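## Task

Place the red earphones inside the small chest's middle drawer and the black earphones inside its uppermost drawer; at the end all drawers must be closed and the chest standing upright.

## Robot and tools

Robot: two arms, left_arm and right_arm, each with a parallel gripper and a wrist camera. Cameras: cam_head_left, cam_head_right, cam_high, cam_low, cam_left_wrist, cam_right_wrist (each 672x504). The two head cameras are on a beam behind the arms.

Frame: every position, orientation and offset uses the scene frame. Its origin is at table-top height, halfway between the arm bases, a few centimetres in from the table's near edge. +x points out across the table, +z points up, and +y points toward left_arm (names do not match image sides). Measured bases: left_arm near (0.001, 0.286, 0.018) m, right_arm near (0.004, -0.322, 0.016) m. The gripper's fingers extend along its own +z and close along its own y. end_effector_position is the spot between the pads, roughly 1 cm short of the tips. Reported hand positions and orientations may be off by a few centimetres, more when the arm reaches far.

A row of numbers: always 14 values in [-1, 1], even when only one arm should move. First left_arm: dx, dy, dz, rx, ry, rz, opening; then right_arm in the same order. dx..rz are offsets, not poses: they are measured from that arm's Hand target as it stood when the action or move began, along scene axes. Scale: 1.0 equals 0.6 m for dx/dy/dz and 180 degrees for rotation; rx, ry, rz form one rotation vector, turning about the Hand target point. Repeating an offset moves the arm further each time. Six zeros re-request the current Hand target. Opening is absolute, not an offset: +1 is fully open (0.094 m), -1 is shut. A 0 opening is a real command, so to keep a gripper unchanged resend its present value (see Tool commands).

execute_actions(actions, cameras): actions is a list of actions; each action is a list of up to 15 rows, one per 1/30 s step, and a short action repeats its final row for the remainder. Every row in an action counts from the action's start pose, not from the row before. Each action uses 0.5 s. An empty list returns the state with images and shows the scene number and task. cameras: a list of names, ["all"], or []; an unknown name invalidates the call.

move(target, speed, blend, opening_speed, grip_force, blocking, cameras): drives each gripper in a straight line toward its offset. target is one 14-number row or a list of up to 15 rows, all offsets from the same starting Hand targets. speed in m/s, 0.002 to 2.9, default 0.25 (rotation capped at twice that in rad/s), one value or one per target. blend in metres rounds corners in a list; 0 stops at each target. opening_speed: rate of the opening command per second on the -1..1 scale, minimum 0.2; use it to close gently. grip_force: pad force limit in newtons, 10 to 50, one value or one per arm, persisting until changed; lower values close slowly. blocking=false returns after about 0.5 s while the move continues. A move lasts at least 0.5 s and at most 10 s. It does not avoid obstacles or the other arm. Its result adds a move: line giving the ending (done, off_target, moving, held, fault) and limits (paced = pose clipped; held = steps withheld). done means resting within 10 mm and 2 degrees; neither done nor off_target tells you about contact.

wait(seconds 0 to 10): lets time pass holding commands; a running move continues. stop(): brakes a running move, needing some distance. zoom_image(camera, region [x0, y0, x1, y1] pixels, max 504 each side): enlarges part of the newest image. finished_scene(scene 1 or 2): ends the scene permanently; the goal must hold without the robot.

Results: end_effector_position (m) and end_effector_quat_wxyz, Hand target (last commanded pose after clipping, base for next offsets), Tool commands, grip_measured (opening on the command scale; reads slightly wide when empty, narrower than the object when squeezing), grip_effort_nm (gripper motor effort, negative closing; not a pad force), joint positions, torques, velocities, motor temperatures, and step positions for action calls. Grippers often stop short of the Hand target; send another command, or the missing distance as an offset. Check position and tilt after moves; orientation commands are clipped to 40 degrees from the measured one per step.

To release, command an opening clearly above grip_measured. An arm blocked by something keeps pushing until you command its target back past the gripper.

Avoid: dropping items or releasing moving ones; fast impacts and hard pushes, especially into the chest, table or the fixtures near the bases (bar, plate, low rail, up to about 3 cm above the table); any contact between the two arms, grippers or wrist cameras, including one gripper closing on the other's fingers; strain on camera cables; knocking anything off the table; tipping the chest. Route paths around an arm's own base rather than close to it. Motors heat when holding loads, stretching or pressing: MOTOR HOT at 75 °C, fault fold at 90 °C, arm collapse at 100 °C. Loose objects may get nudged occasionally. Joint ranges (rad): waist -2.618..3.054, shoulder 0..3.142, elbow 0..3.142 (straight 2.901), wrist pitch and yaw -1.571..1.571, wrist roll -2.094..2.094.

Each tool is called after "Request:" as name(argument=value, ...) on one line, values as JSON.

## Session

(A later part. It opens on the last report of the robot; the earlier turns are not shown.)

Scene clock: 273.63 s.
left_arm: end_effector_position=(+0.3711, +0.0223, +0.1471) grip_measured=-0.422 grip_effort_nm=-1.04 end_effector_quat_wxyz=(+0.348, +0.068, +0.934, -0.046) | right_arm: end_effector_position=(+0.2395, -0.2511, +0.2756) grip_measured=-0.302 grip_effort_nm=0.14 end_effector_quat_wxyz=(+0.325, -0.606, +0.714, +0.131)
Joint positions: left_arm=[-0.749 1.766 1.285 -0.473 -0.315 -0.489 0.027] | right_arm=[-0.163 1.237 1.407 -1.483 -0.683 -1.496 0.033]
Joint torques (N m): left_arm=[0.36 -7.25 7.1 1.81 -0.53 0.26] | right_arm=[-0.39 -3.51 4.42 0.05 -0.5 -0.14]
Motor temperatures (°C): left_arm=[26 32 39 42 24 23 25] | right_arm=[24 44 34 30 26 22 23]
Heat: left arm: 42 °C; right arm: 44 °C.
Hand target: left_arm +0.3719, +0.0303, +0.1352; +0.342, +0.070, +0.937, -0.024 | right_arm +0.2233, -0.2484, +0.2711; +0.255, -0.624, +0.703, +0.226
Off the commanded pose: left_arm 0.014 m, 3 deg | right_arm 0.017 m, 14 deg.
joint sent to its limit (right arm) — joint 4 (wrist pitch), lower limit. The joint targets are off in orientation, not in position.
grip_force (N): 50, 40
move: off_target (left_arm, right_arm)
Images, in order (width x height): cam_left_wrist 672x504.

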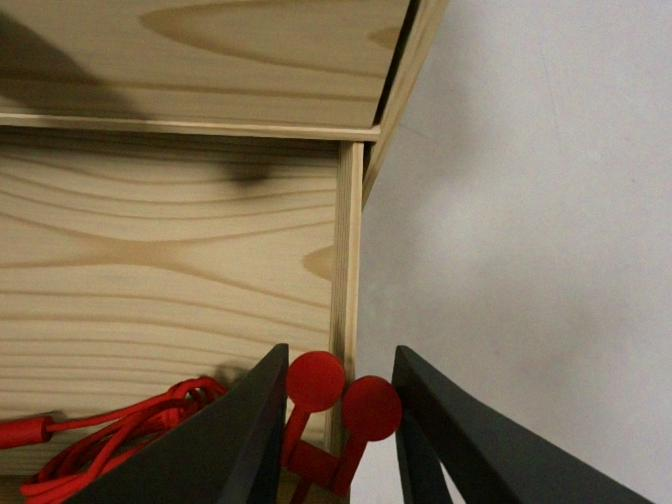

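Request:
move(target=[[0,0,0.11,0,0,0,-0.95,0,0,0,0,0,0,-0.3],[0.055,0.083,0.1,0,0,0,-0.95,0,0,0,0,0,0,-0.3],[0.055,0.083,-0.01,0,0,0,-0.95,0,0,0,0,0,0,-0.3],[0.055,0.083,-0.01,0,0,0,0,0,0,0,0,0,0,-0.3],[0.04,0.083,0.12,0,0,0,0,0,0,0,0,0,0,-0.3],[-0.09,0.1,0.14,0,0,0,0.3,0,0,0,0,0,0,-0.3]], speed=0.16, opening_speed=1.2, blend=[0.01,0.01,0,0,0.02,0], cameras=["cam_left_wrist"])

Scene clock: 294.67 s.
left_arm: end_effector_position=(+0.3216, +0.0852, +0.2200) grip_measured=+0.298 grip_effort_nm=0.12 end_effector_quat_wxyz=(+0.340, +0.077, +0.937, -0.030) | right_arm: end_effector_position=(+0.2395, -0.2511, +0.2756) grip_measured=-0.302 grip_effort_nm=0.14 end_effector_quat_wxyz=(+0.325, -0.606, +0.714, +0.131)
Joint positions: left_arm=[-0.701 1.469 1.282 -0.785 -0.301 -0.429 0.061] | right_arm=[-0.163 1.237 1.407 -1.483 -0.683 -1.496 0.033]
Joint torques (N m): left_arm=[-0.29 -7.71 6.71 1.79 -0.45 -0.04] | right_arm=[-0.4 -3.51 4.41 0.05 -0.51 -0.14]
Heat: left arm: 42 °C; right arm: 42 °C.
Hand target: left_arm +0.3178, +0.0903, +0.2191; +0.342, +0.070, +0.937, -0.024 | right_arm +0.2233, -0.2484, +0.2711; +0.255, -0.624, +0.703, +0.226
Off the commanded pose: left_arm 0.006 m, 1 deg | right_arm 0.017 m, 14 deg.
joint sent to its limit (right arm) — joint 4 (wrist pitch), lower limit. The joint targets are off in orientation, not in position.
grip_force (N): 50, 40
move: off_target (right_arm)
Images, in order (width x height): cam_left_wrist 672x504.

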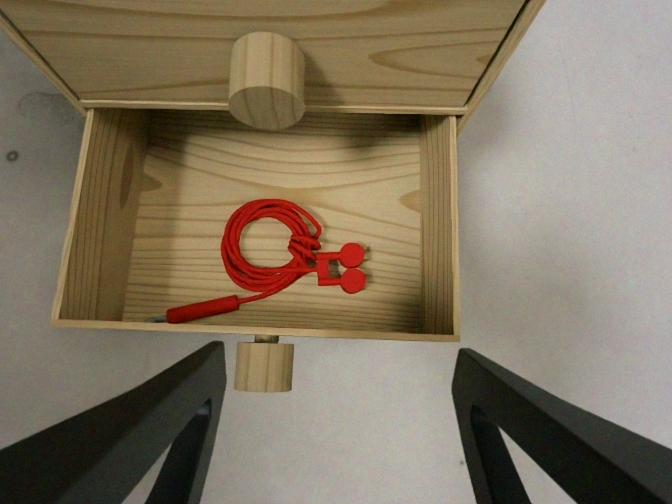

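Request:
move(target=[-0.138,0.078,-0.158,-0.025,-0.165,-0.011,0.3,0,0,0,0,0,0,-0.3], cameras=["cam_left_wrist"])

Scene clock: 316.67 s.
left_arm: end_effector_position=(+0.2363, +0.1328, +0.1314) grip_measured=+0.298 grip_effort_nm=0.12 end_effector_quat_wxyz=(+0.572, +0.072, +0.815, -0.060) | right_arm: end_effector_position=(+0.2395, -0.2511, +0.2756) grip_measured=-0.302 grip_effort_nm=0.14 end_effector_quat_wxyz=(+0.325, -0.606, +0.714, +0.131)
Joint positions: left_arm=[-1.002 0.903 0.192 0.198 -0.72 -0.383 0.061] | right_arm=[-0.163 1.237 1.407 -1.483 -0.683 -1.496 0.033]
Joint torques (N m): left_arm=[-0.36 -0.25 6.22 2.49 -0.5 0.26] | right_arm=[-0.4 -3.52 4.41 0.05 -0.5 -0.14]
Heat: left arm: 42 °C; right arm: 40 °C.
Hand target: left_arm +0.2350, +0.1371, +0.1243; +0.572, +0.076, +0.815, -0.047 | right_arm +0.2233, -0.2484, +0.2711; +0.255, -0.624, +0.703, +0.226
Off the commanded pose: left_arm 0.008 m, 2 deg | right_arm 0.017 m, 14 deg.
joint sent to its limit (right arm) — joint 4 (wrist pitch), lower limit. The joint targets are off in orientation, not in position.
grip_force (N): 50, 40
move: off_target (right_arm)
Images, in order (width x height): cam_left_wrist 672x504.

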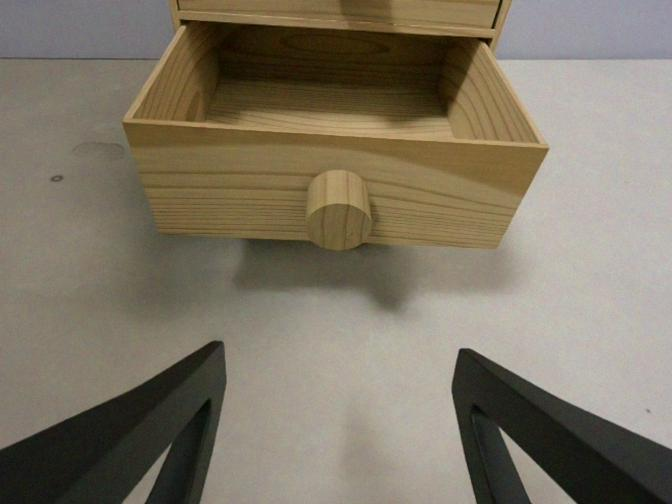

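Request:
move(target=[[0.152,-0.032,-0.004,0,0,-0.008,0.3,0,0,0,0,0,0,-0.3],[0.152,-0.032,-0.004,0,0,-0.008,-0.6,0,0,0,0,0,0,-0.3],[0.375,-0.081,-0.004,0,0,-0.008,-0.6,0,0,0,0,0,0,-0.3]], speed=0.13, opening_speed=1.2, cameras=["cam_left_wrist","cam_head_right"])

Scene clock: 336.90 s.
left_arm: end_effector_position=(+0.4468, +0.0924, +0.1193) grip_measured=-0.443 grip_effort_nm=-1.04 end_effector_quat_wxyz=(+0.568, +0.078, +0.818, -0.051) | right_arm: end_effector_position=(+0.2395, -0.2511, +0.2756) grip_measured=-0.302 grip_effort_nm=0.14 end_effector_quat_wxyz=(+0.325, -0.606, +0.714, +0.131)
Joint positions: left_arm=[-0.529 1.855 0.794 0.651 -0.296 -0.132 0.026] | right_arm=[-0.163 1.237 1.407 -1.483 -0.683 -1.496 0.033]
Joint torques (N m): left_arm=[1.28 -5.39 11.07 2.57 0.11 0.37] | right_arm=[-0.39 -3.52 4.44 0.05 -0.51 -0.13]
Motor temperatures (°C): left_arm=[26 31 38 47 24 23 26] | right_arm=[24 39 34 29 26 22 23]
Heat: left arm: 47 °C; right arm: 39 °C.
Hand target: left_arm +0.4600, +0.0886, +0.1220; +0.572, +0.087, +0.814, -0.054 | right_arm +0.2233, -0.2484, +0.2711; +0.255, -0.624, +0.703, +0.226
Off the commanded pose: left_arm 0.014 m, 1 deg | right_arm 0.017 m, 14 deg.
joint sent to its limit (right arm) — joint 4 (wrist pitch), lower limit. The joint targets are off in orientation, not in position.
grip_force (N): 50, 40
move: off_target (left_arm, right_arm); target 2's new opening was sent with left_arm's hand 0.015 m and 2 deg from that target
Images, in order (width x height): cam_head_right 672x504, cam_left_wrist 672x504.

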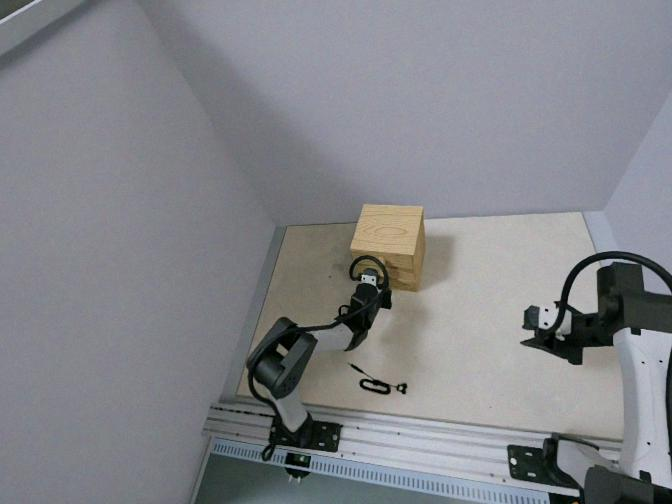

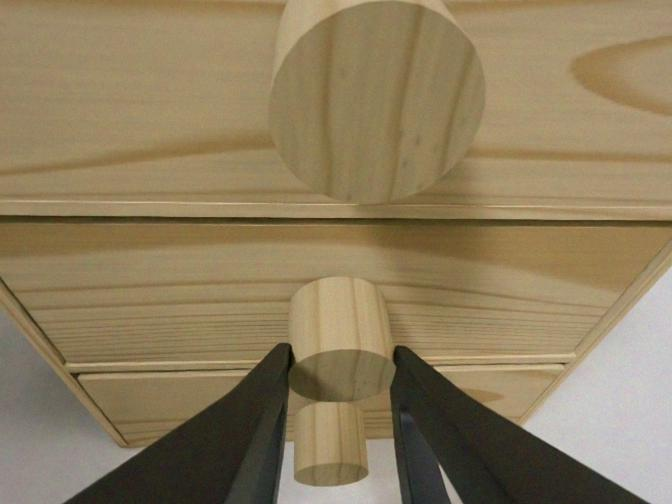

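Request:
move(target=[[0,0,0,0,0,0,0.3,0,0,0,0,0,0,-0.3],[-0.11,0.025,0.02,0,0,0,0.3,0,0,0,0,0,0,-0.3],[-0.11,0.025,0.125,0,0,0,0.3,0,0,0,0,0,0,-0.3],[-0.015,0.003,0.125,0,0,0,0.3,0,0,0,0,0,0,-0.3],[-0.015,0.003,0.125,0,0,0,-0.6,0,0,0,0,0,0,-0.3],[-0.186,0.04,0.125,0,0,0,-0.6,0,0,0,0,0,0,-0.3]], speed=0.14, opening_speed=1.2, blend=[0,0.02,0.02,0,0,0], cameras=["cam_left_wrist","cam_head_right"])

Scene clock: 361.27 s.
left_arm: end_effector_position=(+0.3500, +0.1078, +0.1896) grip_measured=-0.456 grip_effort_nm=-1.04 end_effector_quat_wxyz=(+0.558, +0.097, +0.822, -0.060) | right_arm: end_effector_position=(+0.2395, -0.2511, +0.2756) grip_measured=-0.302 grip_effort_nm=0.13 end_effector_quat_wxyz=(+0.325, -0.606, +0.714, +0.131)
Joint positions: left_arm=[-0.635 1.3 0.623 0.235 -0.354 -0.164 0.026] | right_arm=[-0.163 1.237 1.407 -1.483 -0.683 -1.496 0.033]
Joint torques (N m): left_arm=[-0.43 -6.68 7.21 2.74 -0.51 0.13] | right_arm=[-0.36 -3.49 4.45 0.05 -0.5 -0.13]
Heat: left arm: 49 °C; right arm: 38 °C.
Hand target: left_arm +0.3484, +0.1126, +0.1969; +0.572, +0.087, +0.814, -0.054 | right_arm +0.2233, -0.2484, +0.2711; +0.255, -0.624, +0.703, +0.226
Off the commanded pose: left_arm 0.009 m, 2 deg | right_arm 0.017 m, 14 deg.
joint sent to its limit (right arm) — joint 4 (wrist pitch), lower limit. The joint targets are off in orientation, not in position.
grip_force (N): 50, 40
move: off_target (right_arm); target 5's new opening was sent with left_arm's hand 0.012 m and 1 deg from that target
Images, in order (width x height): cam_head_right 672x504, cam_left_wrist 672x504.

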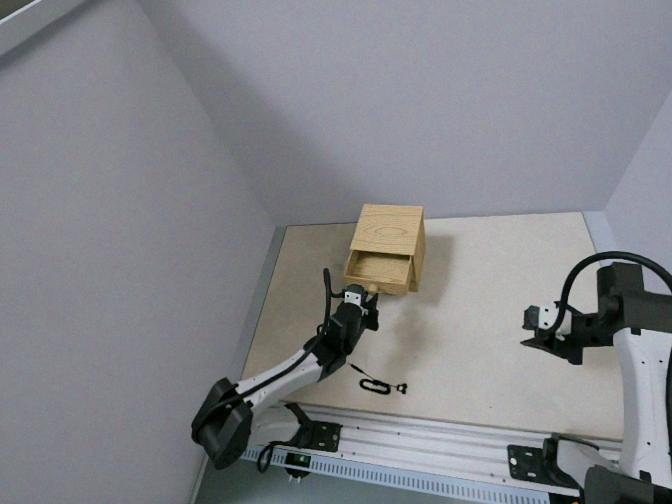

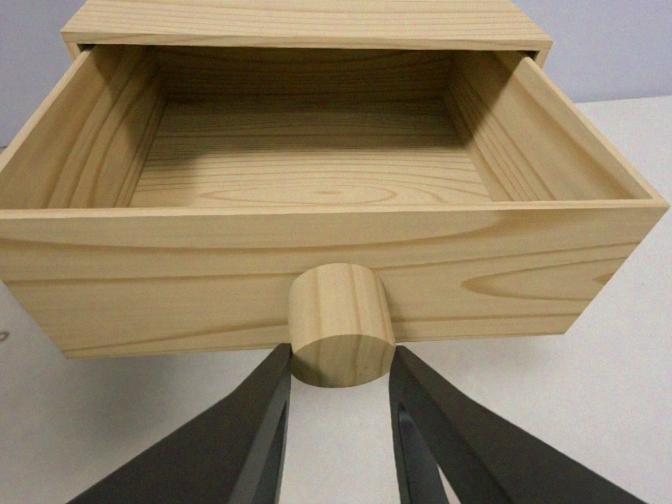

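Request:
move(target=[[0,0,0,0,0,0,0.4,0,0,0,0,0,0,-0.3],[-0.03,0.01,0.15,0,0,0,0.4,0,0,0,0,0,0,-0.3],[-0.33,-0.005,-0.06,0.3125,0.2367,-0.4063,0.4,0,0,0,0,0,0,-0.3]], blend=[0,0.03,0], cameras=["cam_left_wrist","cam_head_right"])

Scene clock: 373.53 s.
left_arm: end_effector_position=(+0.1447, +0.1142, +0.1550) grip_measured=+0.398 grip_effort_nm=0.12 end_effector_quat_wxyz=(+0.022, +0.730, +0.682, -0.038) | right_arm: end_effector_position=(+0.2395, -0.2511, +0.2756) grip_measured=-0.302 grip_effort_nm=0.14 end_effector_quat_wxyz=(+0.325, -0.606, +0.714, +0.131)
Joint positions: left_arm=[-0.795 1.379 1.166 -1.34 0.104 0.859 0.066] | right_arm=[-0.163 1.237 1.407 -1.483 -0.683 -1.496 0.033]
Joint torques (N m): left_arm=[-0.36 -3.07 10.44 0.48 -0.07 0.26] | right_arm=[-0.4 -3.52 4.44 0.05 -0.5 -0.14]
Heat: left arm: 47 °C; right arm: 37 °C.
Hand target: left_arm +0.1505, +0.1095, +0.1610; +0.029, +0.736, +0.675, -0.032 | right_arm +0.2233, -0.2484, +0.2711; +0.255, -0.624, +0.703, +0.226
Off the commanded pose: left_arm 0.009 m, 2 deg | right_arm 0.017 m, 14 deg.
joint sent to its limit (right arm) — joint 4 (wrist pitch), lower limit. The joint targets are off in orientation, not in position.
grip_force (N): 50, 40
move: off_target (right_arm)
Images, in order (width x height): cam_head_right 672x504, cam_left_wrist 672x504.

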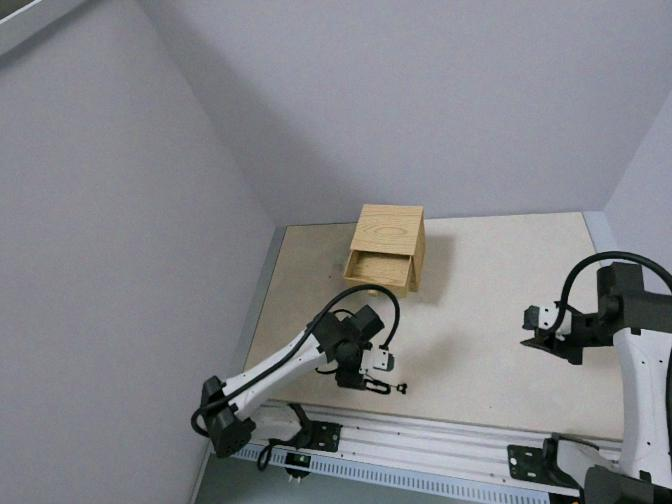

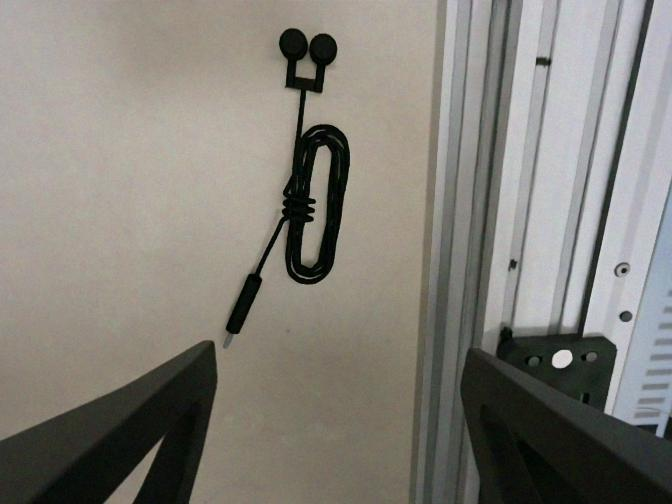

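Request:
move(target=[[0.026,-0.011,-0.24,0,0,0,0.4,0,0,0,0,0,0,-0.3],[0.026,-0.011,-0.24,0,0,0,-0.95,0,0,0,0,0,0,-0.3],[0.05,-0.011,0.25,0,0,0,-0.95,0,0,0,0,0,0,-0.3],[0.4425,-0.0125,0.265,0,0,-0.04,-0.95,0,0,0,0,0,0,-0.3]], speed=[0.15,0.15,0.2,0.2], opening_speed=1.2, blend=[0,0,0.03,0], cameras=["cam_left_wrist","cam_head_right","cam_head_left"])

Request:
zoom_image(camera="cam_head_right", region=[310, 190, 470, 320])

Scene clock: 402.27 s.
left_arm: end_effector_position=(+0.4103, +0.1029, +0.3201) grip_measured=-0.944 grip_effort_nm=-0.33 end_effector_quat_wxyz=(+0.245, +0.741, +0.621, +0.074) | right_arm: end_effector_position=(+0.2395, -0.2511, +0.2756) grip_measured=-0.302 grip_effort_nm=0.14 end_effector_quat_wxyz=(+0.325, -0.606, +0.714, +0.131)
Joint positions: left_arm=[-0.382 2.105 2.587 -1.575 0.121 1.348 0.003] | right_arm=[-0.163 1.237 1.407 -1.483 -0.683 -1.496 0.033]
Joint torques (N m): left_arm=[0.36 -8.14 8.85 1.57 0.11 0.25] | right_arm=[-0.4 -3.52 4.44 0.05 -0.5 -0.14]
Motor temperatures (°C): left_arm=[26 30 41 40 24 23 26] | right_arm=[24 37 33 29 26 22 23]
Heat: left arm: 41 °C; right arm: 37 °C.
Hand target: left_arm +0.4159, +0.1020, +0.3199; +0.027, +0.777, +0.628, -0.034 | right_arm +0.2233, -0.2484, +0.2711; +0.255, -0.624, +0.703, +0.226
Off the commanded pose: left_arm 0.006 m, 28 deg | right_arm 0.017 m, 14 deg.
joint read past its limit (left arm) — joint 4 (wrist pitch), lower limit.
joint sent to its limit (left arm) — joint 4 (wrist pitch), lower limit. The joint targets are off in orientation, not in position.
joint sent to its limit (right arm) — joint 4 (wrist pitch), lower limit. The joint targets are off in orientation, not in position.
grip_force (N): 50, 40
move: off_target (left_arm, right_arm)
Images, in order (width x height): cam_head_left 672x504, cam_head_right 672x504, cam_left_wrist 672x504.

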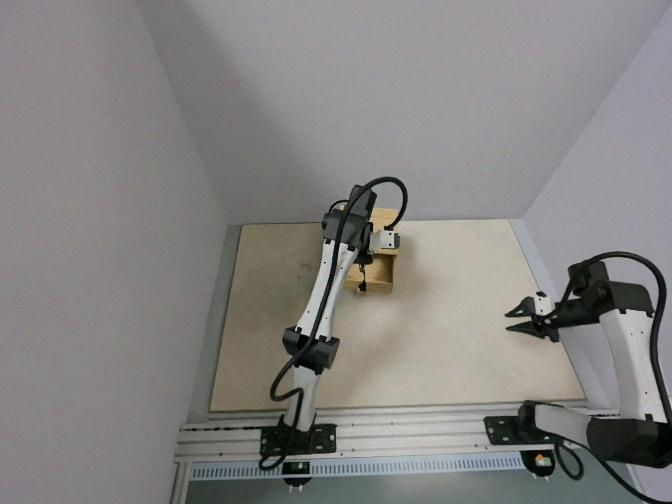

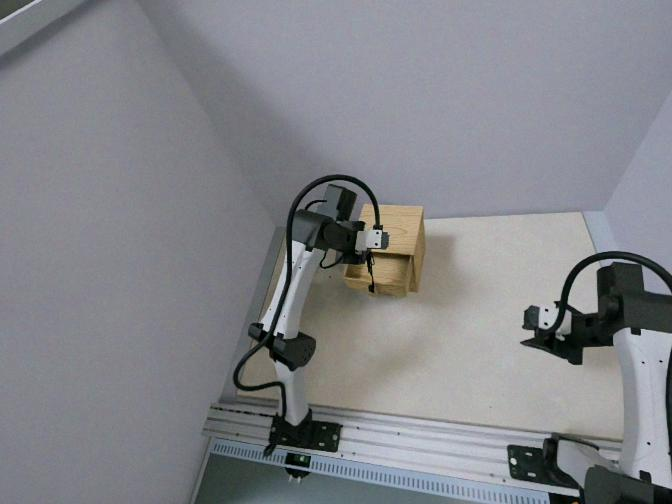

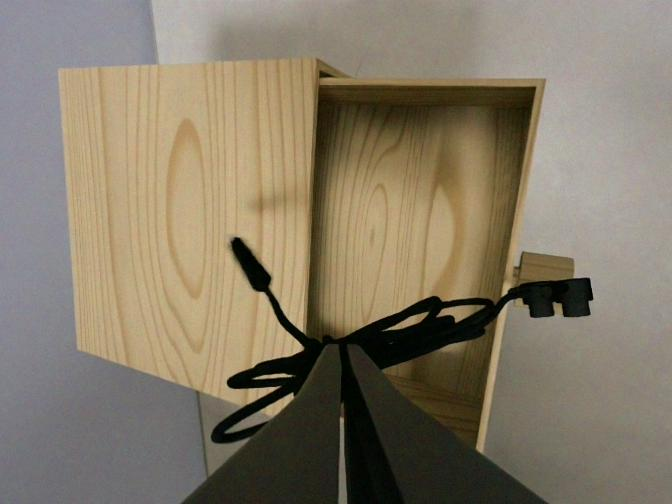

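Scaled by 3.150 from the camera's 672x504 image, which has a finer 960x720 frame.

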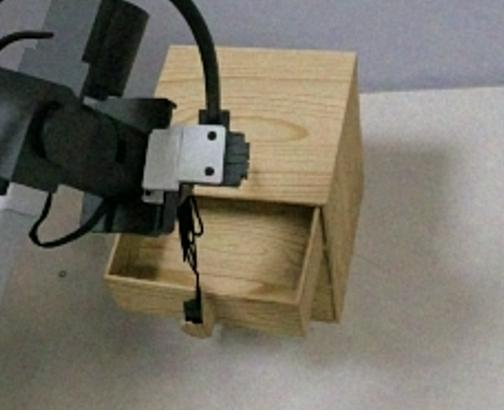

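Request:
move(target=[0,0.005,-0.02,0,0,0.39,-0.95,0,0,0,0,0,0,-0.3], cameras=["cam_left_wrist","cam_head_right","cam_head_left"])

Request:
zoom_image(camera="cam_head_right", region=[310, 190, 470, 320])

Scene clock: 419.23 s.
left_arm: end_effector_position=(+0.4107, +0.1035, +0.3190) grip_measured=-0.944 grip_effort_nm=-0.33 end_effector_quat_wxyz=(+0.249, +0.276, +0.928, -0.033) | right_arm: end_effector_position=(+0.2395, -0.2511, +0.2756) grip_measured=-0.302 grip_effort_nm=0.14 end_effector_quat_wxyz=(+0.325, -0.606, +0.714, +0.131)
Joint positions: left_arm=[-0.417 2.105 2.587 -1.575 0.025 0.17 0.003] | right_arm=[-0.163 1.237 1.407 -1.483 -0.683 -1.496 0.033]
Joint torques (N m): left_arm=[0.79 -8.1 5.93 1.63 0.01 -0.02] | right_arm=[-0.4 -3.52 4.44 0.05 -0.51 -0.13]
Heat: left arm: 42 °C; right arm: 37 °C.
Hand target: left_arm +0.4159, +0.1050, +0.3079; +0.042, +0.275, +0.960, -0.012 | right_arm +0.2233, -0.2484, +0.2711; +0.255, -0.624, +0.703, +0.226
Off the commanded pose: left_arm 0.012 m, 24 deg | right_arm 0.017 m, 14 deg.
joint read past its limit (left arm) — joint 4 (wrist pitch), lower limit.
joint sent to its limit (left arm) — joint 4 (wrist pitch), lower limit. The joint targets are off in orientation, not in position.
joint sent to its limit (right arm) — joint 4 (wrist pitch), lower limit. The joint targets are off in orientation, not in position.
grip_force (N): 50, 40
move: off_target (left_arm, right_arm)
Images, in order (width x height): cam_head_left 672x504, cam_head_right 672x504, cam_left_wrist 672x504.

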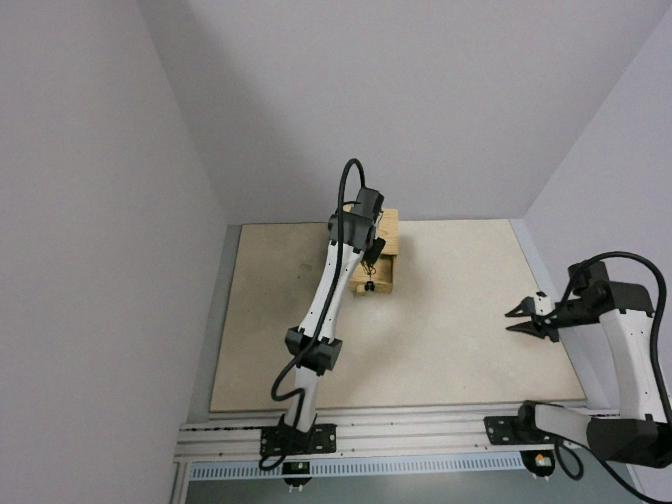

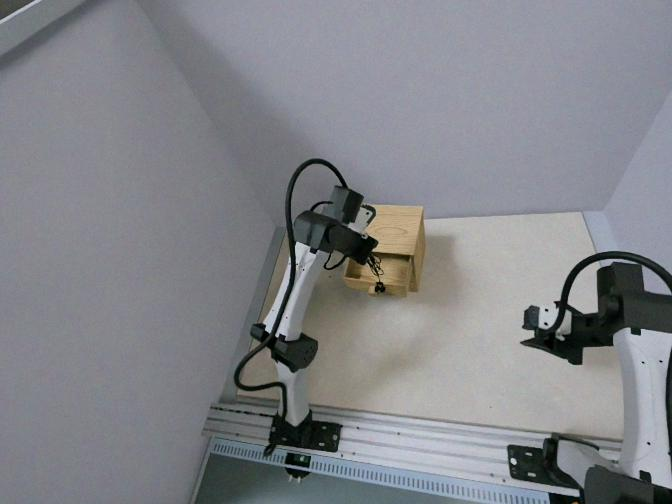

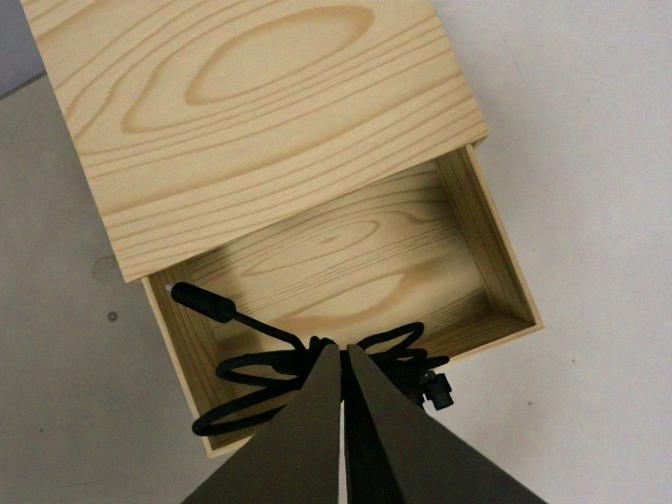

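Scaled by 3.150 from the camera's 672x504 image, which has a finer 960x720 frame.

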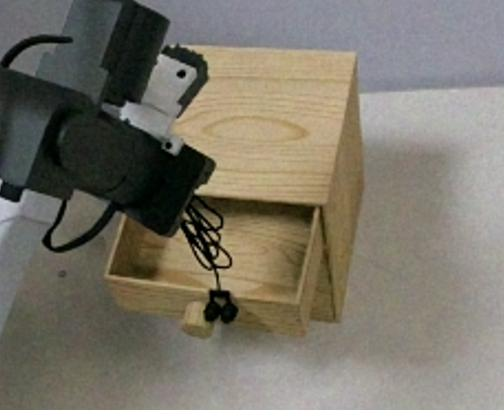

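Request:
move(target=[0.03,0.0,-0.085,0,0,0.14,-0.95,0,0,0,0,0,0,-0.3], speed=0.15, cameras=["cam_left_wrist","cam_head_right"])

Request:
zoom_image(camera="cam_head_right", region=[310, 190, 470, 320])

Scene clock: 429.40 s.
left_arm: end_effector_position=(+0.4291, +0.1022, +0.2721) grip_measured=-0.944 grip_effort_nm=-0.33 end_effector_quat_wxyz=(+0.192, +0.070, +0.977, -0.054) | right_arm: end_effector_position=(+0.2395, -0.2511, +0.2756) grip_measured=-0.302 grip_effort_nm=0.14 end_effector_quat_wxyz=(+0.325, -0.606, +0.714, +0.131)
Joint positions: left_arm=[-0.417 2.212 2.587 -1.575 -0.005 -0.257 0.003] | right_arm=[-0.163 1.237 1.407 -1.483 -0.683 -1.496 0.033]
Joint torques (N m): left_arm=[0.62 -8.72 5.78 1.4 -0.13 -0.03] | right_arm=[-0.42 -3.48 4.44 0.05 -0.51 -0.13]
Heat: left arm: 42 °C; right arm: 36 °C.
Hand target: left_arm +0.4339, +0.1049, +0.2569; +0.043, +0.059, +0.997, -0.003 | right_arm +0.2233, -0.2484, +0.2711; +0.255, -0.624, +0.703, +0.226
Off the commanded pose: left_arm 0.016 m, 18 deg | right_arm 0.017 m, 14 deg.
joint read past its limit (left arm) — joint 4 (wrist pitch), lower limit.
joint sent to its limit (left arm) — joint 4 (wrist pitch), lower limit. The joint targets are off in orientation, not in position.
joint sent to its limit (right arm) — joint 4 (wrist pitch), lower limit. The joint targets are off in orientation, not in position.
grip_force (N): 50, 40
move: off_target (left_arm, right_arm)
Images, in order (width x height): cam_head_right 672x504, cam_left_wrist 672x504.

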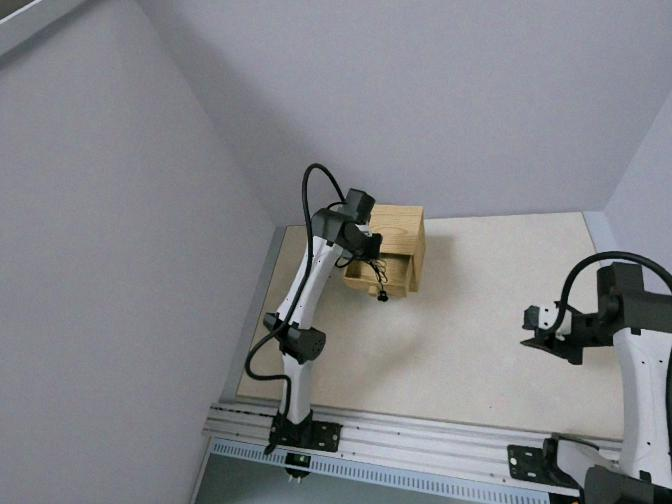

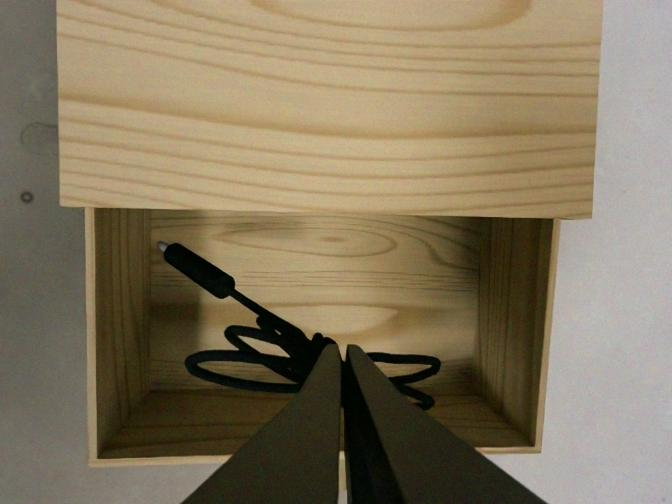

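Scaled by 3.150 from the camera's 672x504 image, which has a finer 960x720 frame.

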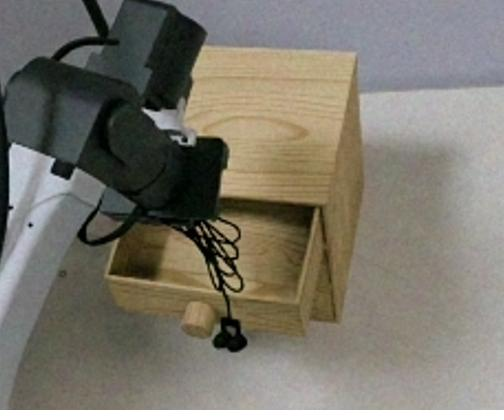

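Request:
move(target=[[0,0,0.13,0,0,0.05,-0.95,0,0,0,0,0,0,-0.3],[-0.015,0,0.13,0,0,0.25,-0.95,0,0,0,0,0,0,-0.3],[-0.015,0,0.04,0,0,0.25,-0.95,0,0,0,0,0,0,-0.3]], speed=0.18, cameras=["cam_left_wrist","cam_head_right"])

Request:
zoom_image(camera="cam_head_right", region=[310, 190, 470, 320])

Scene clock: 452.13 s.
left_arm: end_effector_position=(+0.4255, +0.1028, +0.2837) grip_measured=-0.944 grip_effort_nm=-0.33 end_effector_quat_wxyz=(+0.187, -0.304, +0.928, -0.109) | right_arm: end_effector_position=(+0.2395, -0.2511, +0.2756) grip_measured=-0.302 grip_effort_nm=0.14 end_effector_quat_wxyz=(+0.325, -0.606, +0.714, +0.131)
Joint positions: left_arm=[-0.443 2.187 2.587 -1.575 -0.073 -1.046 0.003] | right_arm=[-0.163 1.237 1.407 -1.483 -0.683 -1.496 0.033]
Joint torques (N m): left_arm=[0.38 -11.22 5.29 1.41 -0.17 -0.01] | right_arm=[-0.39 -3.51 4.45 0.05 -0.5 -0.14]
Motor temperatures (°C): left_arm=[26 38 40 41 24 23 26] | right_arm=[24 36 33 28 26 22 23]
Heat: left arm: 41 °C; right arm: 36 °C.
Hand target: left_arm +0.4249, +0.1049, +0.2808; +0.041, -0.327, +0.944, +0.014 | right_arm +0.2233, -0.2484, +0.2711; +0.255, -0.624, +0.703, +0.226
Off the commanded pose: left_arm 0.004 m, 22 deg | right_arm 0.017 m, 14 deg.
joint read past its limit (left arm) — joint 4 (wrist pitch), lower limit.
joint sent to its limit (left arm) — joint 4 (wrist pitch), lower limit. The joint targets are off in orientation, not in position.
joint sent to its limit (right arm) — joint 4 (wrist pitch), lower limit. The joint targets are off in orientation, not in position.
grip_force (N): 50, 40
move: off_target (left_arm, right_arm)
Images, in order (width x height): cam_head_right 672x504, cam_left_wrist 672x504.

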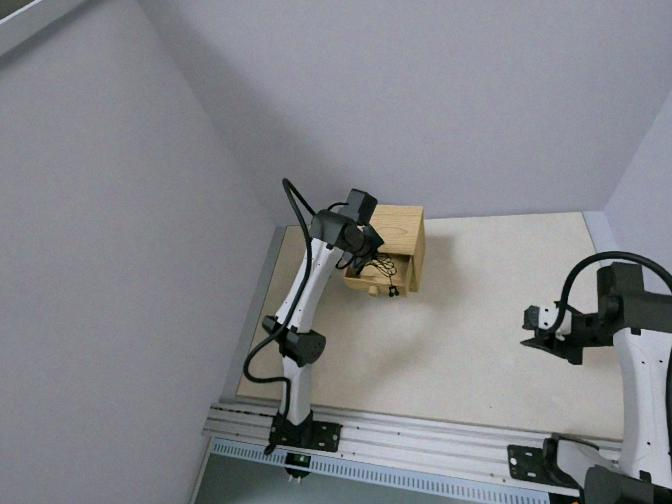

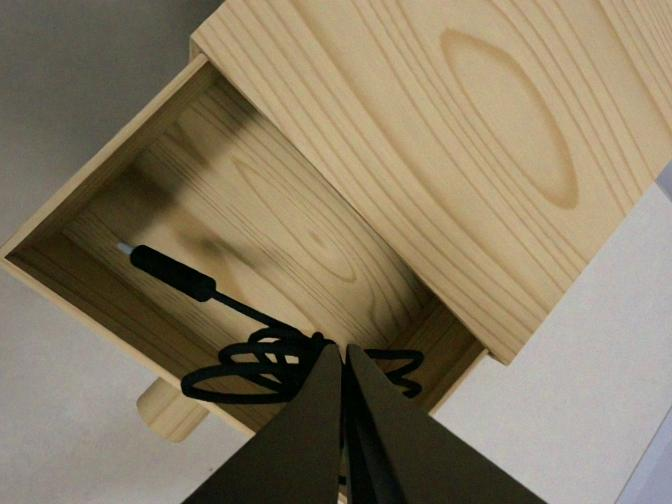

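Scaled by 3.150 from the camera's 672x504 image, which has a finer 960x720 frame.

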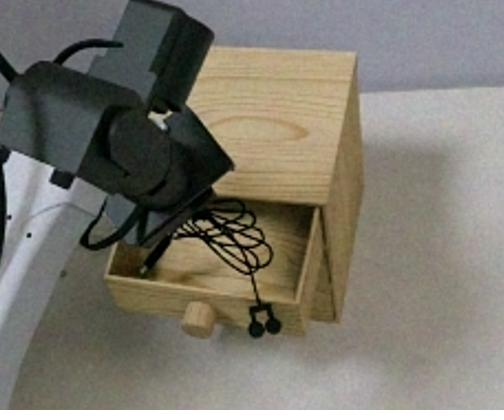

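Request:
move(target=[[0.015,0.015,0.1,0,0,0.19,-0.95,0,0,0,0,0,0,-0.3],[0.015,0.015,-0.03,0,0,0.19,-0.95,0,0,0,0,0,0,-0.3]], speed=0.18, cameras=["cam_left_wrist","cam_head_right"])

Request:
zoom_image(camera="cam_head_right", region=[310, 190, 470, 320])

Scene clock: 463.90 s.
left_arm: end_effector_position=(+0.4286, +0.1099, +0.2797) grip_measured=-0.944 grip_effort_nm=-0.33 end_effector_quat_wxyz=(+0.150, -0.560, +0.801, -0.149) | right_arm: end_effector_position=(+0.2395, -0.2511, +0.2756) grip_measured=-0.302 grip_effort_nm=0.14 end_effector_quat_wxyz=(+0.325, -0.606, +0.714, +0.131)
Joint positions: left_arm=[-0.431 2.192 2.58 -1.575 -0.084 -1.619 0.003] | right_arm=[-0.163 1.237 1.407 -1.483 -0.683 -1.496 0.033]
Joint torques (N m): left_arm=[1.05 -8.43 5.29 1.34 -0.18 -0.04] | right_arm=[-0.39 -3.52 4.44 0.05 -0.5 -0.13]
Heat: left arm: 41 °C; right arm: 36 °C.
Hand target: left_arm +0.4339, +0.1139, +0.2629; +0.035, -0.590, +0.806, +0.026 | right_arm +0.2233, -0.2484, +0.2711; +0.255, -0.624, +0.703, +0.226
Off the commanded pose: left_arm 0.018 m, 24 deg | right_arm 0.017 m, 14 deg.
joint read past its limit (left arm) — joint 4 (wrist pitch), lower limit.
joint sent to its limit (left arm) — joint 4 (wrist pitch), lower limit. The joint targets are off in orientation, not in position.
joint sent to its limit (right arm) — joint 4 (wrist pitch), lower limit. The joint targets are off in orientation, not in position.
grip_force (N): 50, 40
move: off_target (left_arm, right_arm)
Images, in order (width x height): cam_head_right 672x504, cam_left_wrist 672x504.

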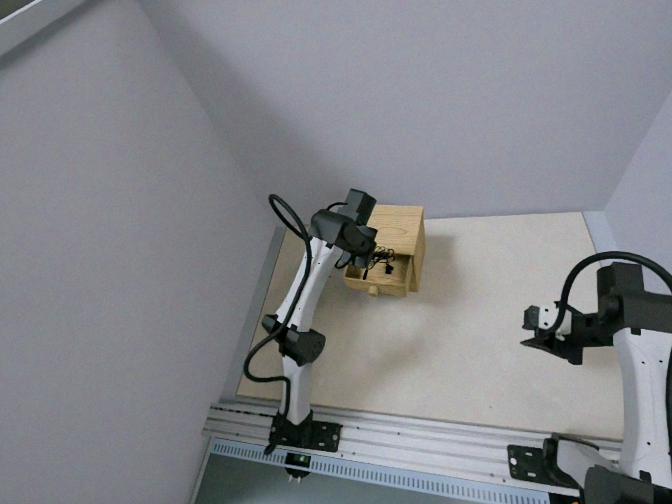

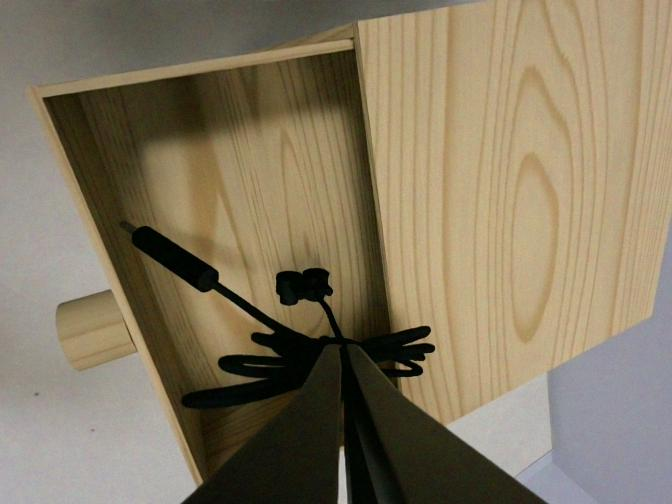

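Scaled by 3.150 from the camera's 672x504 image, which has a finer 960x720 frame.

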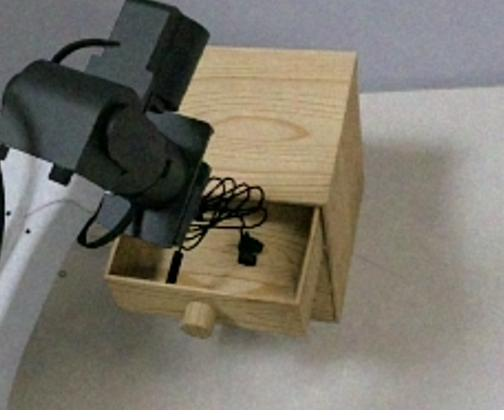

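Request:
move(target=[[-0.034,0,0.03,0,0,0,-0.95,0,0,0,0,0,0,-0.3],[-0.034,0,-0.08,0,0,0,-0.95,0,0,0,0,0,0,-0.3]], speed=0.13, cameras=["cam_left_wrist","cam_head_right"])

Request:
zoom_image(camera="cam_head_right", region=[310, 190, 470, 320])

Scene clock: 474.13 s.
left_arm: end_effector_position=(+0.4133, +0.1164, +0.2307) grip_measured=-0.944 grip_effort_nm=-0.33 end_effector_quat_wxyz=(+0.104, -0.578, +0.806, -0.081) | right_arm: end_effector_position=(+0.2395, -0.2511, +0.2756) grip_measured=-0.302 grip_effort_nm=0.14 end_effector_quat_wxyz=(+0.325, -0.606, +0.714, +0.131)
Joint positions: left_arm=[-0.431 2.19 2.41 -1.575 -0.078 -1.649 0.003] | right_arm=[-0.163 1.237 1.407 -1.483 -0.683 -1.496 0.033]
Joint torques (N m): left_arm=[-0.39 -8.72 5.57 0.95 -0.17 -0.07] | right_arm=[-0.38 -3.51 4.44 0.05 -0.51 -0.13]
Heat: left arm: 40 °C; right arm: 36 °C.
Hand target: left_arm +0.4135, +0.1139, +0.2148; +0.035, -0.590, +0.806, +0.026 | right_arm +0.2233, -0.2484, +0.2711; +0.255, -0.624, +0.703, +0.226
Off the commanded pose: left_arm 0.016 m, 15 deg | right_arm 0.017 m, 14 deg.
joint read past its limit (left arm) — joint 4 (wrist pitch), lower limit.
joint sent to its limit (left arm) — joint 4 (wrist pitch), lower limit. The joint targets are off in orientation, not in position.
joint sent to its limit (right arm) — joint 4 (wrist pitch), lower limit. The joint targets are off in orientation, not in position.
grip_force (N): 50, 40
move: off_target (left_arm, right_arm)
Images, in order (width x height): cam_head_right 672x504, cam_left_wrist 672x504.

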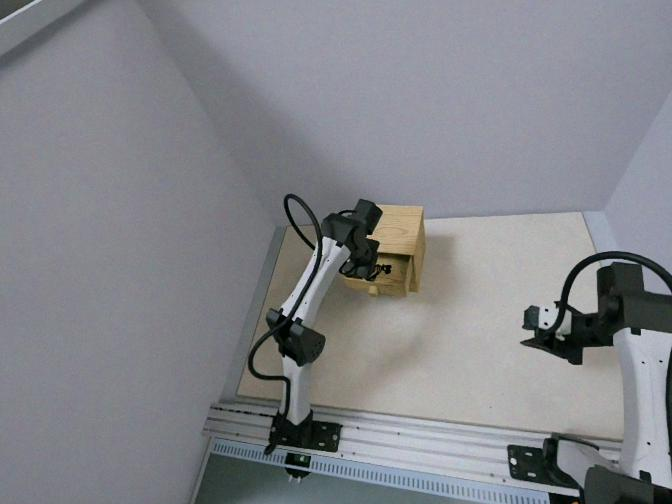

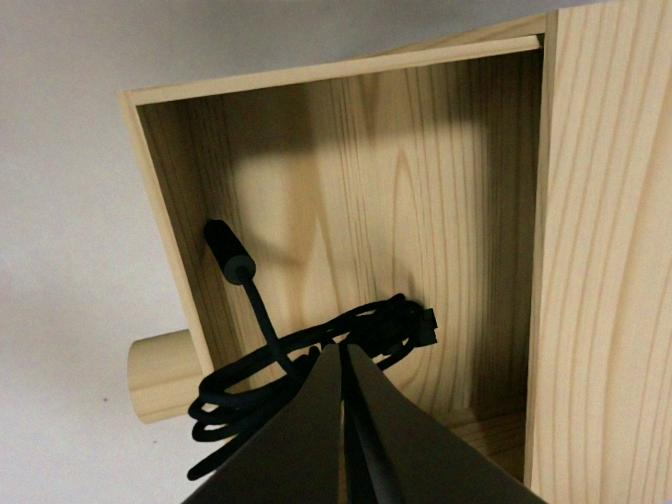

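Scaled by 3.150 from the camera's 672x504 image, which has a finer 960x720 frame.

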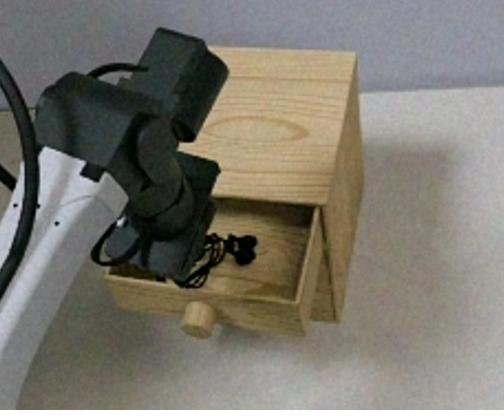

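Request:
move(target=[[0,0,0.07,0,0,0,-0.95,0,0,0,0,0,0,-0.3],[0.045,-0.02,0.05,0,0,0,-0.95,0,0,0,0,0,0,-0.3],[0.045,-0.02,-0.025,0,0,0,-0.95,0,0,0,0,0,0,-0.3]], speed=0.13, blend=[0.01,0.01,0], cameras=["cam_left_wrist","cam_head_right"])

Request:
zoom_image(camera="cam_head_right", region=[310, 190, 470, 320])

Scene clock: 487.87 s.
left_arm: end_effector_position=(+0.4407, +0.1047, +0.2157) grip_measured=-0.944 grip_effort_nm=-0.33 end_effector_quat_wxyz=(+0.109, -0.577, +0.804, -0.090) | right_arm: end_effector_position=(+0.2395, -0.2511, +0.2756) grip_measured=-0.302 grip_effort_nm=0.14 end_effector_quat_wxyz=(+0.325, -0.606, +0.714, +0.131)
Joint positions: left_arm=[-0.431 2.32 2.56 -1.574 -0.078 -1.65 0.003] | right_arm=[-0.163 1.237 1.407 -1.483 -0.683 -1.496 0.033]
Joint torques (N m): left_arm=[-0.44 -9.7 5.75 0.98 -0.18 -0.04] | right_arm=[-0.4 -3.49 4.45 0.05 -0.5 -0.14]
Heat: left arm: 40 °C; right arm: 36 °C.
Hand target: left_arm +0.4405, +0.1020, +0.1998; +0.035, -0.590, +0.806, +0.026 | right_arm +0.2233, -0.2484, +0.2711; +0.255, -0.624, +0.703, +0.226
Off the commanded pose: left_arm 0.016 m, 16 deg | right_arm 0.017 m, 14 deg.
joint sent to its limit (left arm) — joint 4 (wrist pitch), lower limit. The joint targets are off in orientation, not in position.
joint sent to its limit (right arm) — joint 4 (wrist pitch), lower limit. The joint targets are off in orientation, not in position.
grip_force (N): 50, 40
move: off_target (left_arm, right_arm)
Images, in order (width x height): cam_head_right 672x504, cam_left_wrist 672x504.

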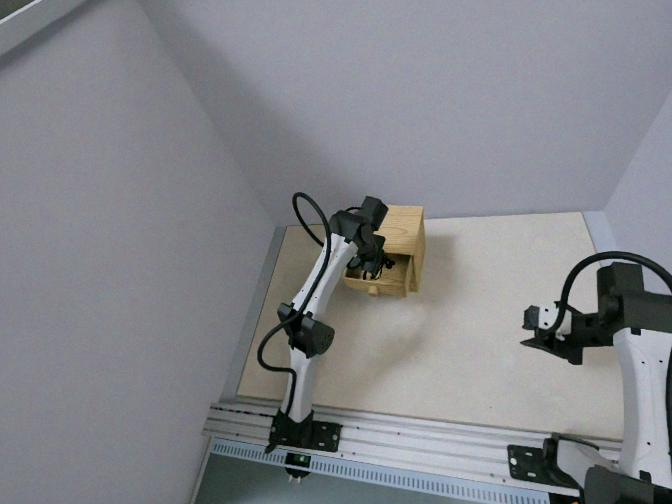

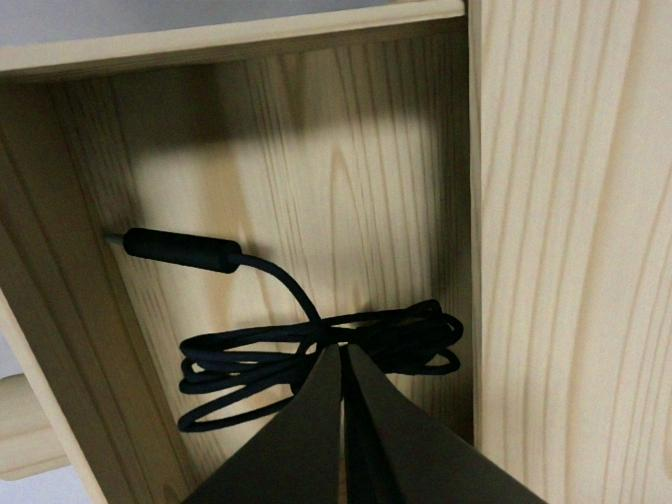

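Scaled by 3.150 from the camera's 672x504 image, which has a finer 960x720 frame.

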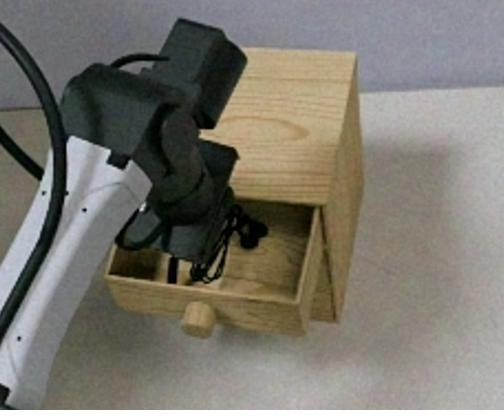

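Request:
move(target=[[0,0,-0.03,0,0,0,-0.95,0,0,0,0,0,0,-0.3],[0,0,-0.03,0,0,0,-0.5,0,0,0,0,0,0,-0.3],[0,0,0.25,0,0,0,-0.5,0,0,0,0,0,0,-0.3],[-0.16,0.018,0.16,0.2017,-0.338,-0.4147,0.3,0,0,0,0,0,0,-0.3]], speed=[0.12,0.12,0.18,0.22], opening_speed=0.8, blend=[0,0,0.02,0], cameras=["cam_left_wrist","cam_head_right"])

Request:
zoom_image(camera="cam_head_right", region=[310, 190, 470, 320])

Scene clock: 520.70 s.
left_arm: end_effector_position=(+0.3454, +0.1082, +0.2953) grip_measured=+0.298 grip_effort_nm=0.12 end_effector_quat_wxyz=(+0.566, +0.088, +0.818, -0.056) | right_arm: end_effector_position=(+0.2395, -0.2511, +0.2756) grip_measured=-0.302 grip_effort_nm=0.14 end_effector_quat_wxyz=(+0.325, -0.606, +0.714, +0.131)
Joint positions: left_arm=[-0.648 1.199 0.973 -0.201 -0.385 -0.173 0.061] | right_arm=[-0.163 1.237 1.407 -1.483 -0.683 -1.496 0.033]
Joint torques (N m): left_arm=[0.75 -5.71 7.15 2.73 -0.17 0.25] | right_arm=[-0.4 -3.52 4.44 0.05 -0.5 -0.13]
Heat: left arm: 42 °C; right arm: 35 °C.
Hand target: left_arm +0.3445, +0.1128, +0.2958; +0.572, +0.087, +0.814, -0.055 | right_arm +0.2233, -0.2484, +0.2711; +0.255, -0.624, +0.703, +0.226
Off the commanded pose: left_arm 0.005 m, 1 deg | right_arm 0.017 m, 14 deg.
joint sent to its limit (right arm) — joint 4 (wrist pitch), lower limit. The joint targets are off in orientation, not in position.
grip_force (N): 50, 40
move: off_target (right_arm); target 2's new opening was sent with left_arm's hand 0.019 m and 14 deg from that target
Images, in order (width x height): cam_head_right 672x504, cam_left_wrist 672x504.

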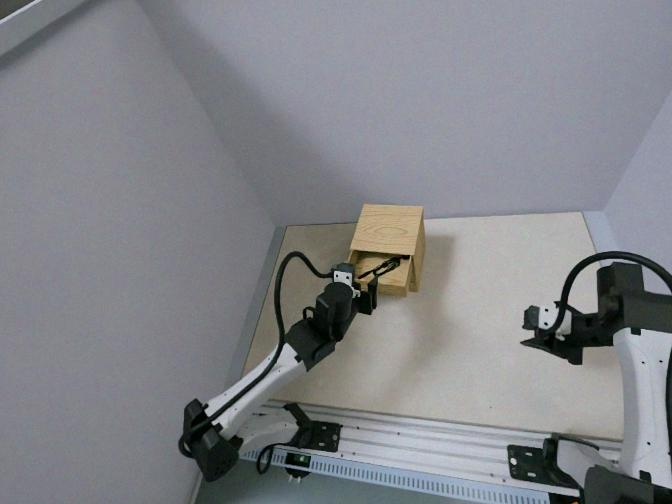

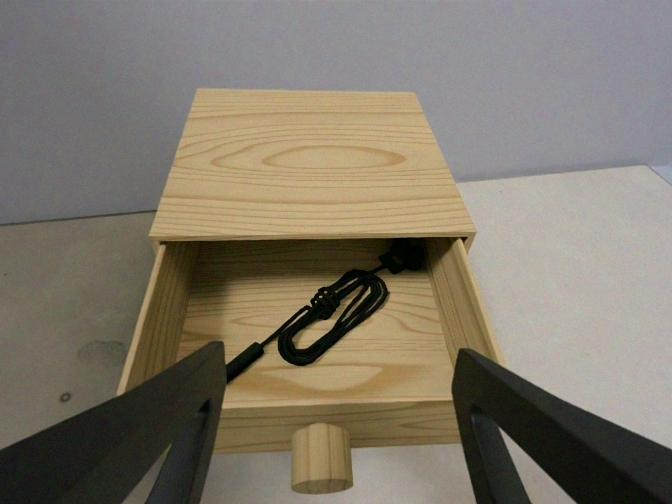

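Scaled by 3.150 from the camera's 672x504 image, which has a finer 960x720 frame.

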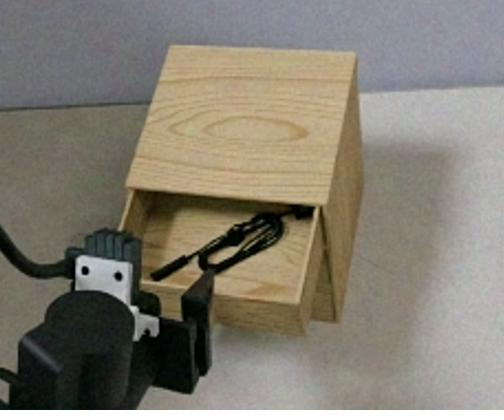

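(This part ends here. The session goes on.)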